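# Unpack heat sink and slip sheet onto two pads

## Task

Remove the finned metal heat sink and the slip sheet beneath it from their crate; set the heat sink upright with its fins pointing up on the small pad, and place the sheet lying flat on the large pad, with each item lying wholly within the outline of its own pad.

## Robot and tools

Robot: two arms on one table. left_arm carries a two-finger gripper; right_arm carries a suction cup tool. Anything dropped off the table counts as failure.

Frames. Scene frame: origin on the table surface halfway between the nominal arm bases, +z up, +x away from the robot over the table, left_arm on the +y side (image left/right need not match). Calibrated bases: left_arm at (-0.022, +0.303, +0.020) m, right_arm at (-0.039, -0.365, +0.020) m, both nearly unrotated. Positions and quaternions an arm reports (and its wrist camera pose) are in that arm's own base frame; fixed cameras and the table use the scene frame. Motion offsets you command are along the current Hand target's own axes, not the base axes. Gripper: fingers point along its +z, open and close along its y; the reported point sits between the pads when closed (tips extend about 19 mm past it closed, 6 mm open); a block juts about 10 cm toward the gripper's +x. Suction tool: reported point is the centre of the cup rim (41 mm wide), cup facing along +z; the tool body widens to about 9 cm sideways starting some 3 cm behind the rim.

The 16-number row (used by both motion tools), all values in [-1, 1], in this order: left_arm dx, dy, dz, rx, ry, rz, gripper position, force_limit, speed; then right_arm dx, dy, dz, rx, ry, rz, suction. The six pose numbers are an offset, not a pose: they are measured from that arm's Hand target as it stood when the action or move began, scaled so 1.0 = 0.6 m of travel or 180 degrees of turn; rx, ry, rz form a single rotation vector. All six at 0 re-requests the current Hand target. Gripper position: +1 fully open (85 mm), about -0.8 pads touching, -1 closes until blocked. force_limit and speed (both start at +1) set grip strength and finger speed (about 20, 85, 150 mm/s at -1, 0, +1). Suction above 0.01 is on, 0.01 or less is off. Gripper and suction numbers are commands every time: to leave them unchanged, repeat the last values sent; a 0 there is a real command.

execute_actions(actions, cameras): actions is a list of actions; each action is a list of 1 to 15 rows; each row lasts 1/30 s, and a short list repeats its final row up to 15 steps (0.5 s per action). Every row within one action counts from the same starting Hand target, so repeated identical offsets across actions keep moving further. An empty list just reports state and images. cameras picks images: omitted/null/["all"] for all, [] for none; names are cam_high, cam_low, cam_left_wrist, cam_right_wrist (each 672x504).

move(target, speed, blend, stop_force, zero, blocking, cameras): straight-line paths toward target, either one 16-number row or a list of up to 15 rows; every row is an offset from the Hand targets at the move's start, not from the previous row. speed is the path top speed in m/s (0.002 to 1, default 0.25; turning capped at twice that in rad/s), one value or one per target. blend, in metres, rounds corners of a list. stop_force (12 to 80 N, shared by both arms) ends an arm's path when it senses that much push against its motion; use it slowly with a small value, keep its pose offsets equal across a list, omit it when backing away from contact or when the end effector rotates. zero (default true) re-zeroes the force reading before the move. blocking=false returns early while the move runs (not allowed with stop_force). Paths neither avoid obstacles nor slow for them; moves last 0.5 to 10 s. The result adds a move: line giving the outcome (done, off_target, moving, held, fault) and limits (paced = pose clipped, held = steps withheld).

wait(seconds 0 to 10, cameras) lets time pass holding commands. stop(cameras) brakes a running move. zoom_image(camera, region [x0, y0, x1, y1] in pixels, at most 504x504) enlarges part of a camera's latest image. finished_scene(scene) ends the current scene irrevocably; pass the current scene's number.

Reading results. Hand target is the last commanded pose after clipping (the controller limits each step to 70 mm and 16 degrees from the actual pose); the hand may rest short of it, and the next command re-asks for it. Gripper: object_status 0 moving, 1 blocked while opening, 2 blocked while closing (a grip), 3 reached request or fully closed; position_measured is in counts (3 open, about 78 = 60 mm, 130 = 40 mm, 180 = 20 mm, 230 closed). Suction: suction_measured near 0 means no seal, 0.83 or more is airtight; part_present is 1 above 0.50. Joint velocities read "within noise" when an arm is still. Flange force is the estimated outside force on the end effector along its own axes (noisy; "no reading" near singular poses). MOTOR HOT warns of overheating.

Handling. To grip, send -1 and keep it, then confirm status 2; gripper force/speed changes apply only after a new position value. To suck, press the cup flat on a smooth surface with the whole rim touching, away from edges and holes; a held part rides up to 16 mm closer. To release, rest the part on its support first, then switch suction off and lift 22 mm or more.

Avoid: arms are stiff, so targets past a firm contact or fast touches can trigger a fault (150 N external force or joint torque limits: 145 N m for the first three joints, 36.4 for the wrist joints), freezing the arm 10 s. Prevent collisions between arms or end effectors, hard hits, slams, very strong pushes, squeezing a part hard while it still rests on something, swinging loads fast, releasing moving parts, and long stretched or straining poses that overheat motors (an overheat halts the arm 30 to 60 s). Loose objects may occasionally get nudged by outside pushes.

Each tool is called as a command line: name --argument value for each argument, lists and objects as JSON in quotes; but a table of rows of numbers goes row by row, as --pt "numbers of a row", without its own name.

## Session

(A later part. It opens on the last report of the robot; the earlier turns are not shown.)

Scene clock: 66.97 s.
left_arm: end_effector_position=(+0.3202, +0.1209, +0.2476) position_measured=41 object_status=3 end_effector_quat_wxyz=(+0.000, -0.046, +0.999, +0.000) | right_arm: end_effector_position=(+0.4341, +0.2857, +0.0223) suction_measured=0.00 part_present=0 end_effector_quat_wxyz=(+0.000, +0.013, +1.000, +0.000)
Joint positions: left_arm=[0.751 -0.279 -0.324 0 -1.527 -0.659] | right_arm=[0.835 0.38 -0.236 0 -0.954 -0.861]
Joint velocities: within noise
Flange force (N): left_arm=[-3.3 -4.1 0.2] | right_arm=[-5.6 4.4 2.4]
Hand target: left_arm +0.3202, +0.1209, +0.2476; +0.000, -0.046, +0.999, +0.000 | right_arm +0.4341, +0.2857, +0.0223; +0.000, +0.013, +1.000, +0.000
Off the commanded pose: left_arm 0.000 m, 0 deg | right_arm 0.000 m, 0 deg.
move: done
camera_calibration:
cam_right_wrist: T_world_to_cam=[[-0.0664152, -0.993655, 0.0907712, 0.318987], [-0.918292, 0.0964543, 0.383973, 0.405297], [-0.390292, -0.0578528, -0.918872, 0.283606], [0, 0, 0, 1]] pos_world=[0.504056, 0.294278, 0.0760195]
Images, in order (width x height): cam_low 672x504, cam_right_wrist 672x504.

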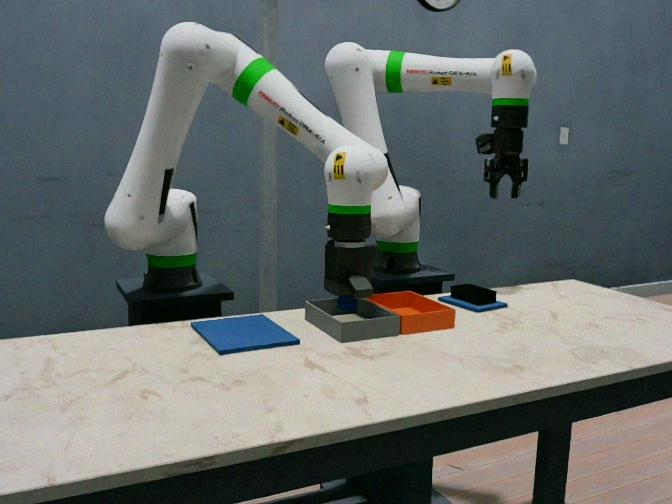

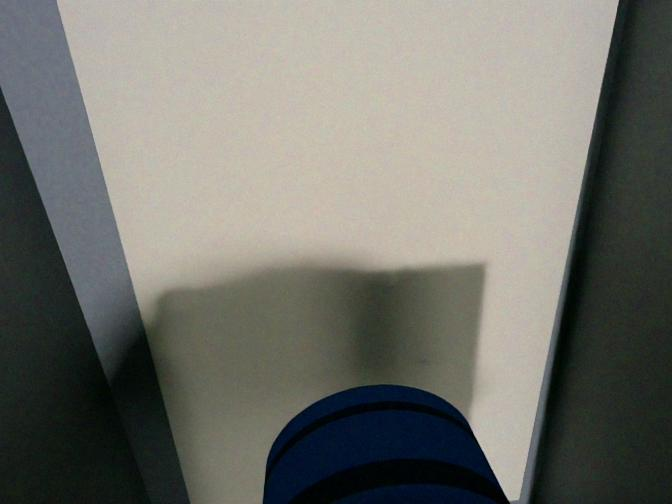

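move --target '[0,0,0,0,0,0,0.7,-0.7,-1,0,0,0.073,0,0,0,1]' --speed 0.02 --stop_force 12 --cameras '[]'

wait --seconds 0.2 --cameras '["cam_right_wrist"]'

Scene clock: 70.57 s.
left_arm: end_effector_position=(+0.3202, +0.1209, +0.2476) position_measured=41 object_status=3 end_effector_quat_wxyz=(+0.000, -0.046, +0.999, +0.000) | right_arm: end_effector_position=(+0.4341, +0.2857, -0.0215) suction_measured=0.91 part_present=1 end_effector_quat_wxyz=(+0.000, +0.013, +1.000, +0.000)
Joint positions: left_arm=[0.751 -0.279 -0.324 0 -1.527 -0.659] | right_arm=[0.835 0.448 -0.264 0 -0.858 -0.861]
Joint velocities: within noise
Flange force (N): left_arm=[-3.8 -4.2 0.0] | right_arm=[-4.7 4.4 2.6]
Hand target: left_arm +0.3202, +0.1209, +0.2476; +0.000, -0.046, +0.999, +0.000 | right_arm +0.4341, +0.2857, -0.0215; +0.000, +0.013, +1.000, +0.000
Off the commanded pose: left_arm 0.000 m, 0 deg | right_arm 0.000 m, 0 deg.
move: done
No camera images: "cameras" was empty.

Scene clock: 70.77 s.
left_arm: end_effector_position=(+0.3202, +0.1209, +0.2476) position_measured=41 object_status=3 end_effector_quat_wxyz=(+0.000, -0.046, +0.999, +0.000) | right_arm: end_effector_position=(+0.4341, +0.2857, -0.0215) suction_measured=0.91 part_present=1 end_effector_quat_wxyz=(+0.000, +0.013, +1.000, +0.000)
Joint positions: left_arm=[0.751 -0.279 -0.324 0 -1.527 -0.659] | right_arm=[0.835 0.448 -0.264 0 -0.858 -0.861]
Joint velocities: within noise
Flange force (N): left_arm=[-3.5 -4.0 0.1] | right_arm=[-5.3 4.3 3.0]
Hand target: left_arm +0.3202, +0.1209, +0.2476; +0.000, -0.046, +0.999, +0.000 | right_arm +0.4341, +0.2857, -0.0215; +0.000, +0.013, +1.000, +0.000
Off the commanded pose: left_arm 0.000 m, 0 deg | right_arm 0.000 m, 0 deg.
wait: 0.20 s; at rest by 0.17 s
camera_calibration:
cam_right_wrist: T_world_to_cam=[[-0.0664119, -0.993654, 0.0907773, 0.322968], [-0.918256, 0.096459, 0.384058, 0.422185], [-0.390377, -0.0578508, -0.918836, 0.24344], [0, 0, 0, 1]] pos_world=[0.504156, 0.294278, 0.0322193]
Images, in order (width x height): cam_right_wrist 672x504.

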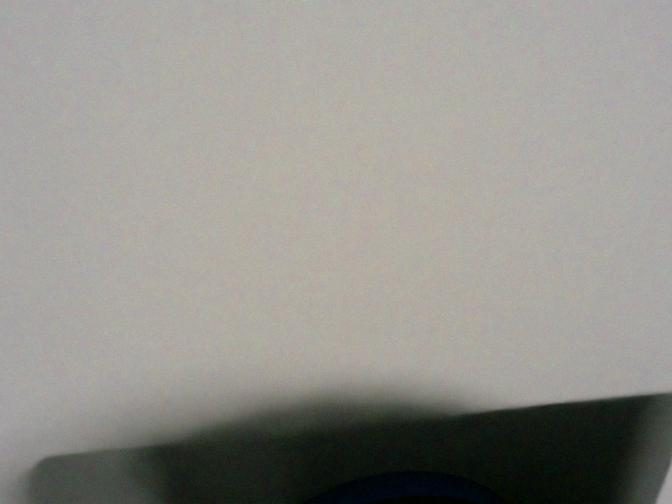

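move --pt "0 0 0 0 0 0 0.7 -0.7 -1 0 0 -0.16 0 0 0 1" --pt "0 0 0 0 0 0 0.7 -0.7 -1 0.0438 -0.3757 -0.155 0 0 -0.0139 1" --pt "0 0 0 0 0 0 0.7 -0.7 -1 0.0438 -0.3757 -0.08 0 0 -0.0139 1" --speed '[0.08,0.2,0.1]' --cameras '["cam_low","cam_high"]'

zoom_image --camera "cam_low" --region '[170, 240, 330, 370]'

zoom_image --camera "cam_high" --region '[240, 150, 360, 260]'

Scene clock: 75.23 s.
left_arm: end_effector_position=(+0.3202, +0.1209, +0.2476) position_measured=41 object_status=3 end_effector_quat_wxyz=(+0.000, -0.046, +0.999, +0.000) | right_arm: end_effector_position=(+0.4018, +0.0610, +0.0264) suction_measured=0.91 part_present=1 end_effector_quat_wxyz=(+0.000, -0.008, +1.000, +0.000)
Joint positions: left_arm=[0.751 -0.279 -0.324 0 -1.527 -0.659] | right_arm=[0.476 0.124 -0.556 -0.001 -0.89 -0.459]
Joint velocities: within noise
Flange force (N): left_arm=[-3.0 -4.4 0.7] | right_arm=[-6.5 1.9 1.8]
Hand target: left_arm +0.3202, +0.1209, +0.2476; +0.000, -0.046, +0.999, +0.000 | right_arm +0.4018, +0.0610, +0.0264; +0.000, -0.008, +1.000, +0.000
Off the commanded pose: left_arm 0.000 m, 0 deg | right_arm 0.000 m, 0 deg.
move: done
Images, in order (width x height): cam_high 672x504, cam_low 672x504.

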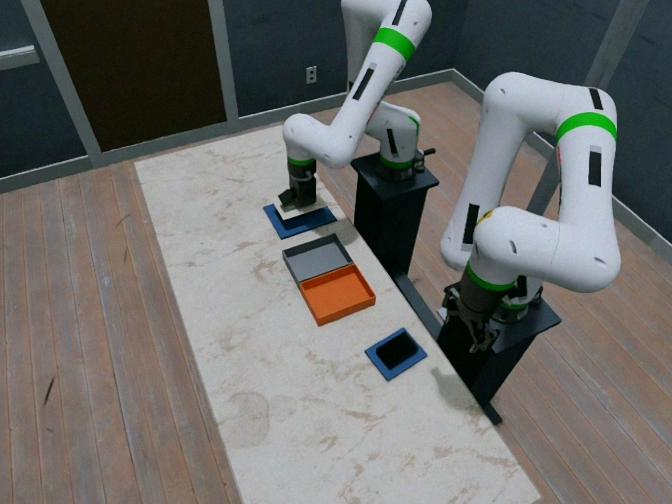

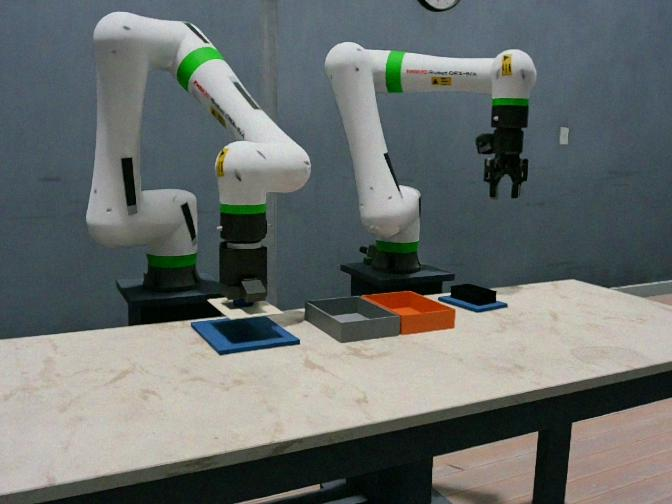

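Scaled by 3.150 from the camera's 672x504 image, which has a finer 960x720 frame.

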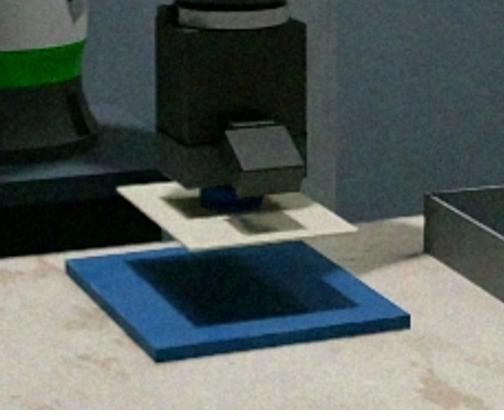

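Scaled by 4.200 from the camera's 672x504 image, which has a finer 960x720 frame.

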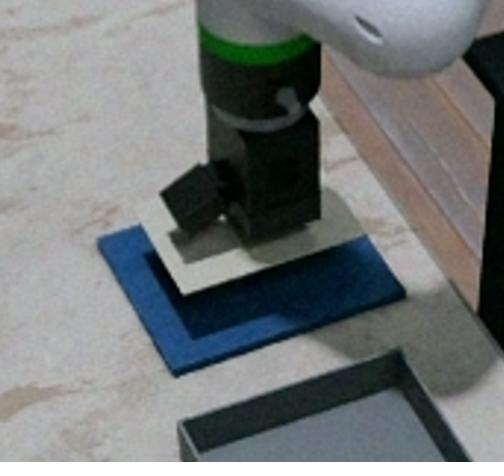

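move --target '[0,0,0,0,0,0,0.7,-0.7,-1,0,0,0.062,0,0,0,1]' --speed 0.06 --cameras '[]'

move --target '[0,0,0,0,0,0,0.7,-0.7,-1,0,0,0.03,0,0,0,1]' --speed 0.007 --stop_force 12 --cameras '["cam_low"]'

zoom_image --camera "cam_low" --region '[170, 260, 330, 370]'

Scene clock: 77.03 s.
left_arm: end_effector_position=(+0.3202, +0.1209, +0.2476) position_measured=41 object_status=3 end_effector_quat_wxyz=(+0.000, -0.046, +0.999, +0.000) | right_arm: end_effector_position=(+0.4018, +0.0610, -0.0108) suction_measured=0.91 part_present=1 end_effector_quat_wxyz=(+0.000, -0.008, +1.000, +0.000)
Joint positions: left_arm=[0.751 -0.279 -0.324 0 -1.527 -0.659] | right_arm=[0.476 0.196 -0.586 0 -0.789 -0.459]
Joint velocities: within noise
Flange force (N): left_arm=[-3.6 -4.4 0.3] | right_arm=[-6.3 1.0 3.0]
Hand target: left_arm +0.3202, +0.1209, +0.2476; +0.000, -0.046, +0.999, +0.000 | right_arm +0.4018, +0.0610, -0.0108; +0.000, -0.008, +1.000, +0.000
Off the commanded pose: left_arm 0.000 m, 0 deg | right_arm 0.000 m, 0 deg.
move: done
No camera images: "cameras" was empty.

Scene clock: 79.50 s.
left_arm: end_effector_position=(+0.3202, +0.1209, +0.2476) position_measured=41 object_status=3 end_effector_quat_wxyz=(+0.000, -0.046, +0.999, +0.000) | right_arm: end_effector_position=(+0.4018, +0.0611, -0.0238) suction_measured=0.91 part_present=1 end_effector_quat_wxyz=(+0.000, -0.008, +1.000, +0.000)
Joint positions: left_arm=[0.751 -0.279 -0.324 0 -1.527 -0.659] | right_arm=[0.476 0.223 -0.594 0 -0.753 -0.459]
Joint velocities: within noise
Flange force (N): left_arm=[-3.7 -4.5 0.4] | right_arm=[-1.7 0.2 -18.8]
Hand target: left_arm +0.3202, +0.1209, +0.2476; +0.000, -0.046, +0.999, +0.000 | right_arm +0.4018, +0.0611, -0.0238; +0.000, -0.008, +1.000, +0.000 (not the last commanded pose)
Off the commanded pose: left_arm 0.000 m, 0 deg | right_arm 0.005 m, 0 deg.
move: contact (right_arm)
Images, in order (width x height): cam_low 672x504.

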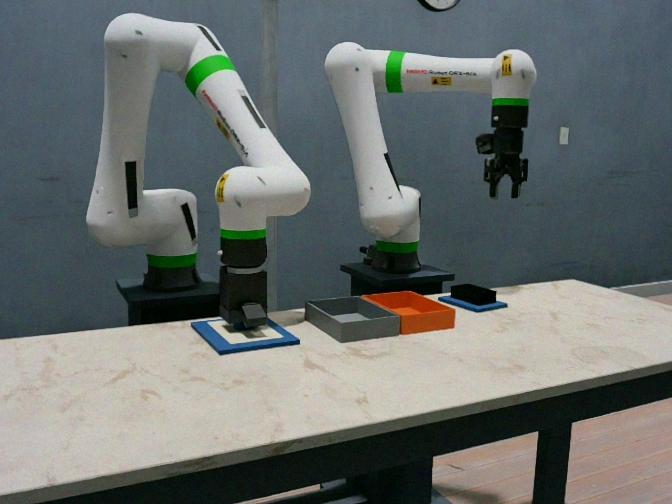

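Scaled by 3.150 from the camera's 672x504 image, which has a finer 960x720 frame.

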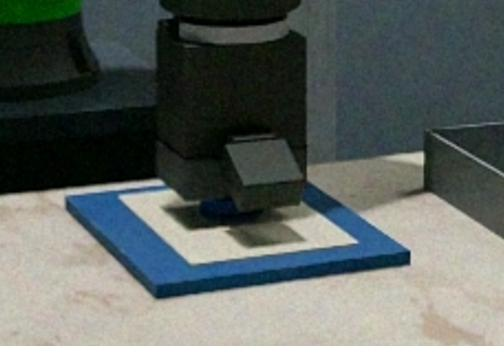

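execute_actions --actions '[[[0,0,0,0,0,0,0.7,-0.7,-1,0,0,0,0,0,0,0],[0,0,0,0,0,0,0.7,-0.7,-1,0,0,-0.001,0,0,0,0],[0,0,0,0,0,0,0.7,-0.7,-1,0,0,-0.002,0,0,0,0],[0,0,0,0,0,0,0.7,-0.7,-1,0,0,-0.003,0,0,0,0],[0,0,0,0,0,0,0.7,-0.7,-1,0,0,-0.004,0,0,0,0],[0,0,0,0,0,0,0.7,-0.7,-1,0,0,-0.006,0,0,0,0],[0,0,0,0,0,0,0.7,-0.7,-1,0,0,-0.008,0,0,0,0],[0,0,0,0,0,0,0.7,-0.7,-1,0,0,-0.010,0,0,0,0],[0,0,0,0,0,0,0.7,-0.7,-1,0,0,-0.012,0,0,0,0],[0,0,0,0,0,0,0.7,-0.7,-1,0,0,-0.014,0,0,0,0],[0,0,0,0,0,0,0.7,-0.7,-1,0,0,-0.016,0,0,0,0],[0,0,0,0,0,0,0.7,-0.7,-1,0,0,-0.018,0,0,0,0],[0,0,0,0,0,0,0.7,-0.7,-1,0,0,-0.019,0,0,0,0],[0,0,0,0,0,0,0.7,-0.7,-1,0,0,-0.02,0,0,0,0]]]' --cameras '[]'

move --pt "0 0 0 0 0 0 0.7 -0.7 -1 0 0 -0.06 0 0 0 0" --pt "0 0 0 0 0 0 0.7 -0.7 -1 -0.05 0 -0.4 0 0 0 0" --speed '[0.03,0.25]'

zoom_image --camera "cam_low" --region '[170, 260, 330, 370]'

Scene clock: 82.23 s.
left_arm: end_effector_position=(+0.3202, +0.1209, +0.2476) position_measured=41 object_status=3 end_effector_quat_wxyz=(+0.000, -0.046, +0.999, +0.000) | right_arm: end_effector_position=(+0.4018, +0.0611, -0.0119) suction_measured=0.00 part_present=0 end_effector_quat_wxyz=(+0.000, -0.008, +1.000, +0.000)
Joint positions: left_arm=[0.751 -0.279 -0.324 0 -1.527 -0.659] | right_arm=[0.476 0.198 -0.586 0 -0.786 -0.459]
Joint velocities: within noise
Flange force (N): left_arm=[-3.0 -4.4 0.5] | right_arm=[-6.1 1.3 -0.7]
Hand target: left_arm +0.3202, +0.1209, +0.2476; +0.000, -0.046, +0.999, +0.000 | right_arm +0.4018, +0.0611, -0.0118; +0.000, -0.008, +1.000, +0.000
Off the commanded pose: left_arm 0.000 m, 0 deg | right_arm 0.000 m, 0 deg.
No camera images: "cameras" was empty.

Scene clock: 84.73 s.
left_arm: end_effector_position=(+0.3202, +0.1209, +0.2476) position_measured=41 object_status=3 end_effector_quat_wxyz=(+0.000, -0.046, +0.999, +0.000) | right_arm: end_effector_position=(+0.4317, +0.0614, +0.2282) suction_measured=0.00 part_present=0 end_effector_quat_wxyz=(+0.000, -0.008, +1.000, +0.000)
Joint positions: left_arm=[0.751 -0.279 -0.324 0 -1.527 -0.659] | right_arm=[0.444 -0.019 -0.187 0 -1.403 -0.427]
Joint velocities: within noise
Flange force (N): left_arm=[-3.4 -4.0 0.4] | right_arm=[-4.4 0.9 -0.2]
Hand target: left_arm +0.3202, +0.1209, +0.2476; +0.000, -0.046, +0.999, +0.000 | right_arm +0.4317, +0.0614, +0.2282; +0.000, -0.008, +1.000, +0.000
Off the commanded pose: left_arm 0.000 m, 0 deg | right_arm 0.000 m, 0 deg.
move: done
camera_calibration:
cam_left_wrist: T_world_to_cam=[[0.0143747, 0.999578, 0.0252319, -0.124231], [0.94806, -0.0216446, 0.317354, -0.363378], [0.317766, 0.0193595, -0.947972, 0.24709], [0, 0, 0, 1]] pos_world=[0.267774, 0.11153, 0.352689]
cam_right_wrist: T_world_to_cam=[[-0.022949, -0.99561, 0.0907457, 0.0586793], [-0.921633, 0.0562408, 0.383967, 0.349674], [-0.387385, -0.0748225, -0.918877, 0.458611], [0, 0, 0, 1]] pos_world=[0.501276, 0.0730702, 0.28182]

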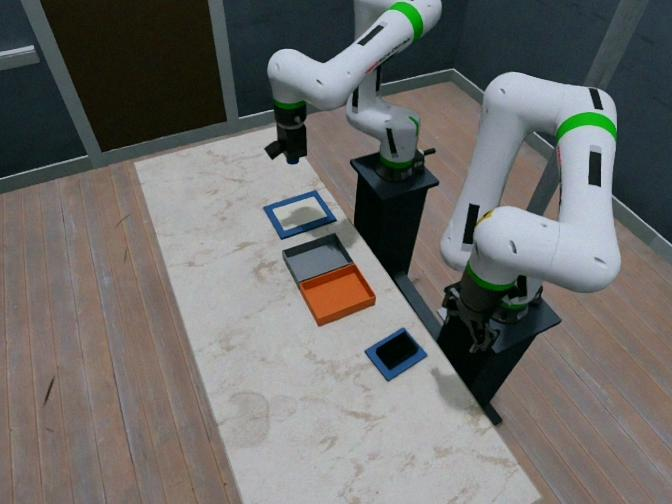

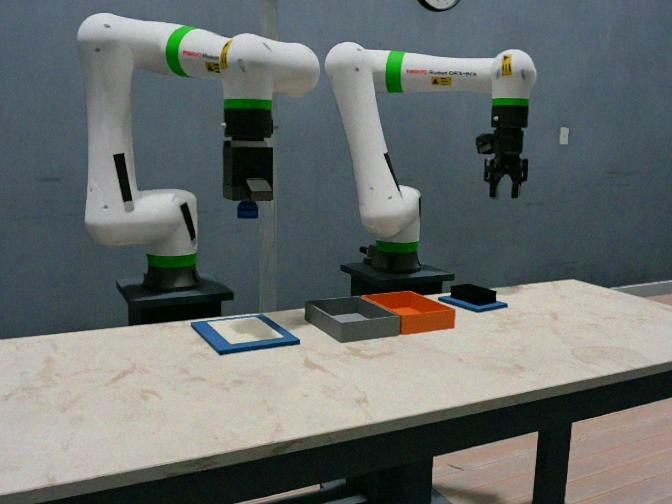

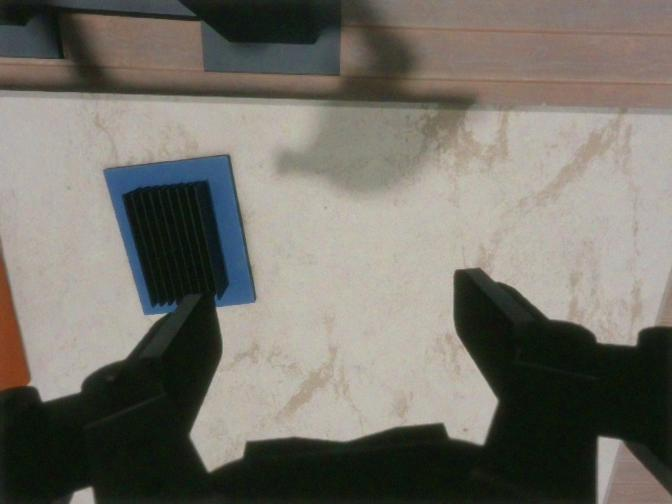

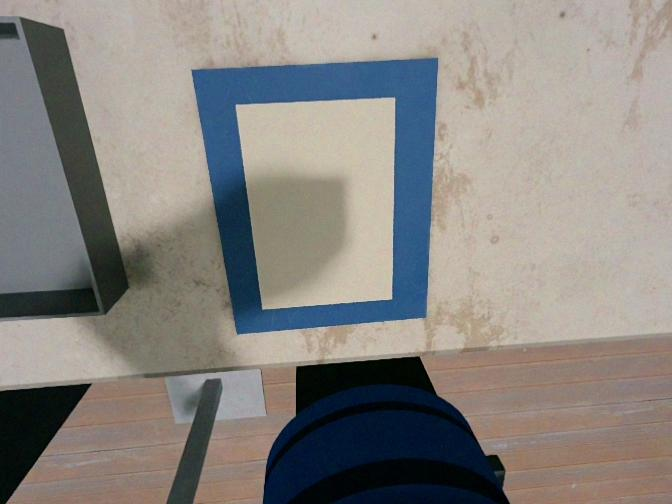

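Scaled by 3.150 from the camera's 672x504 image, which has a finer 960x720 frame.

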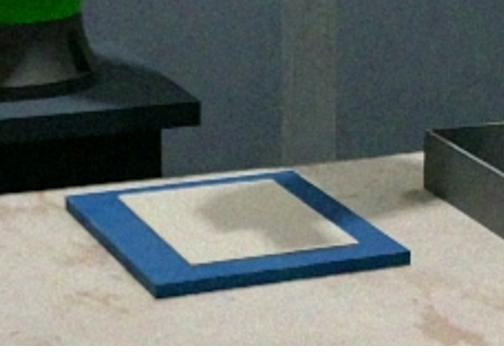

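finished_scene --scene 2

The scene is finished: the task was done.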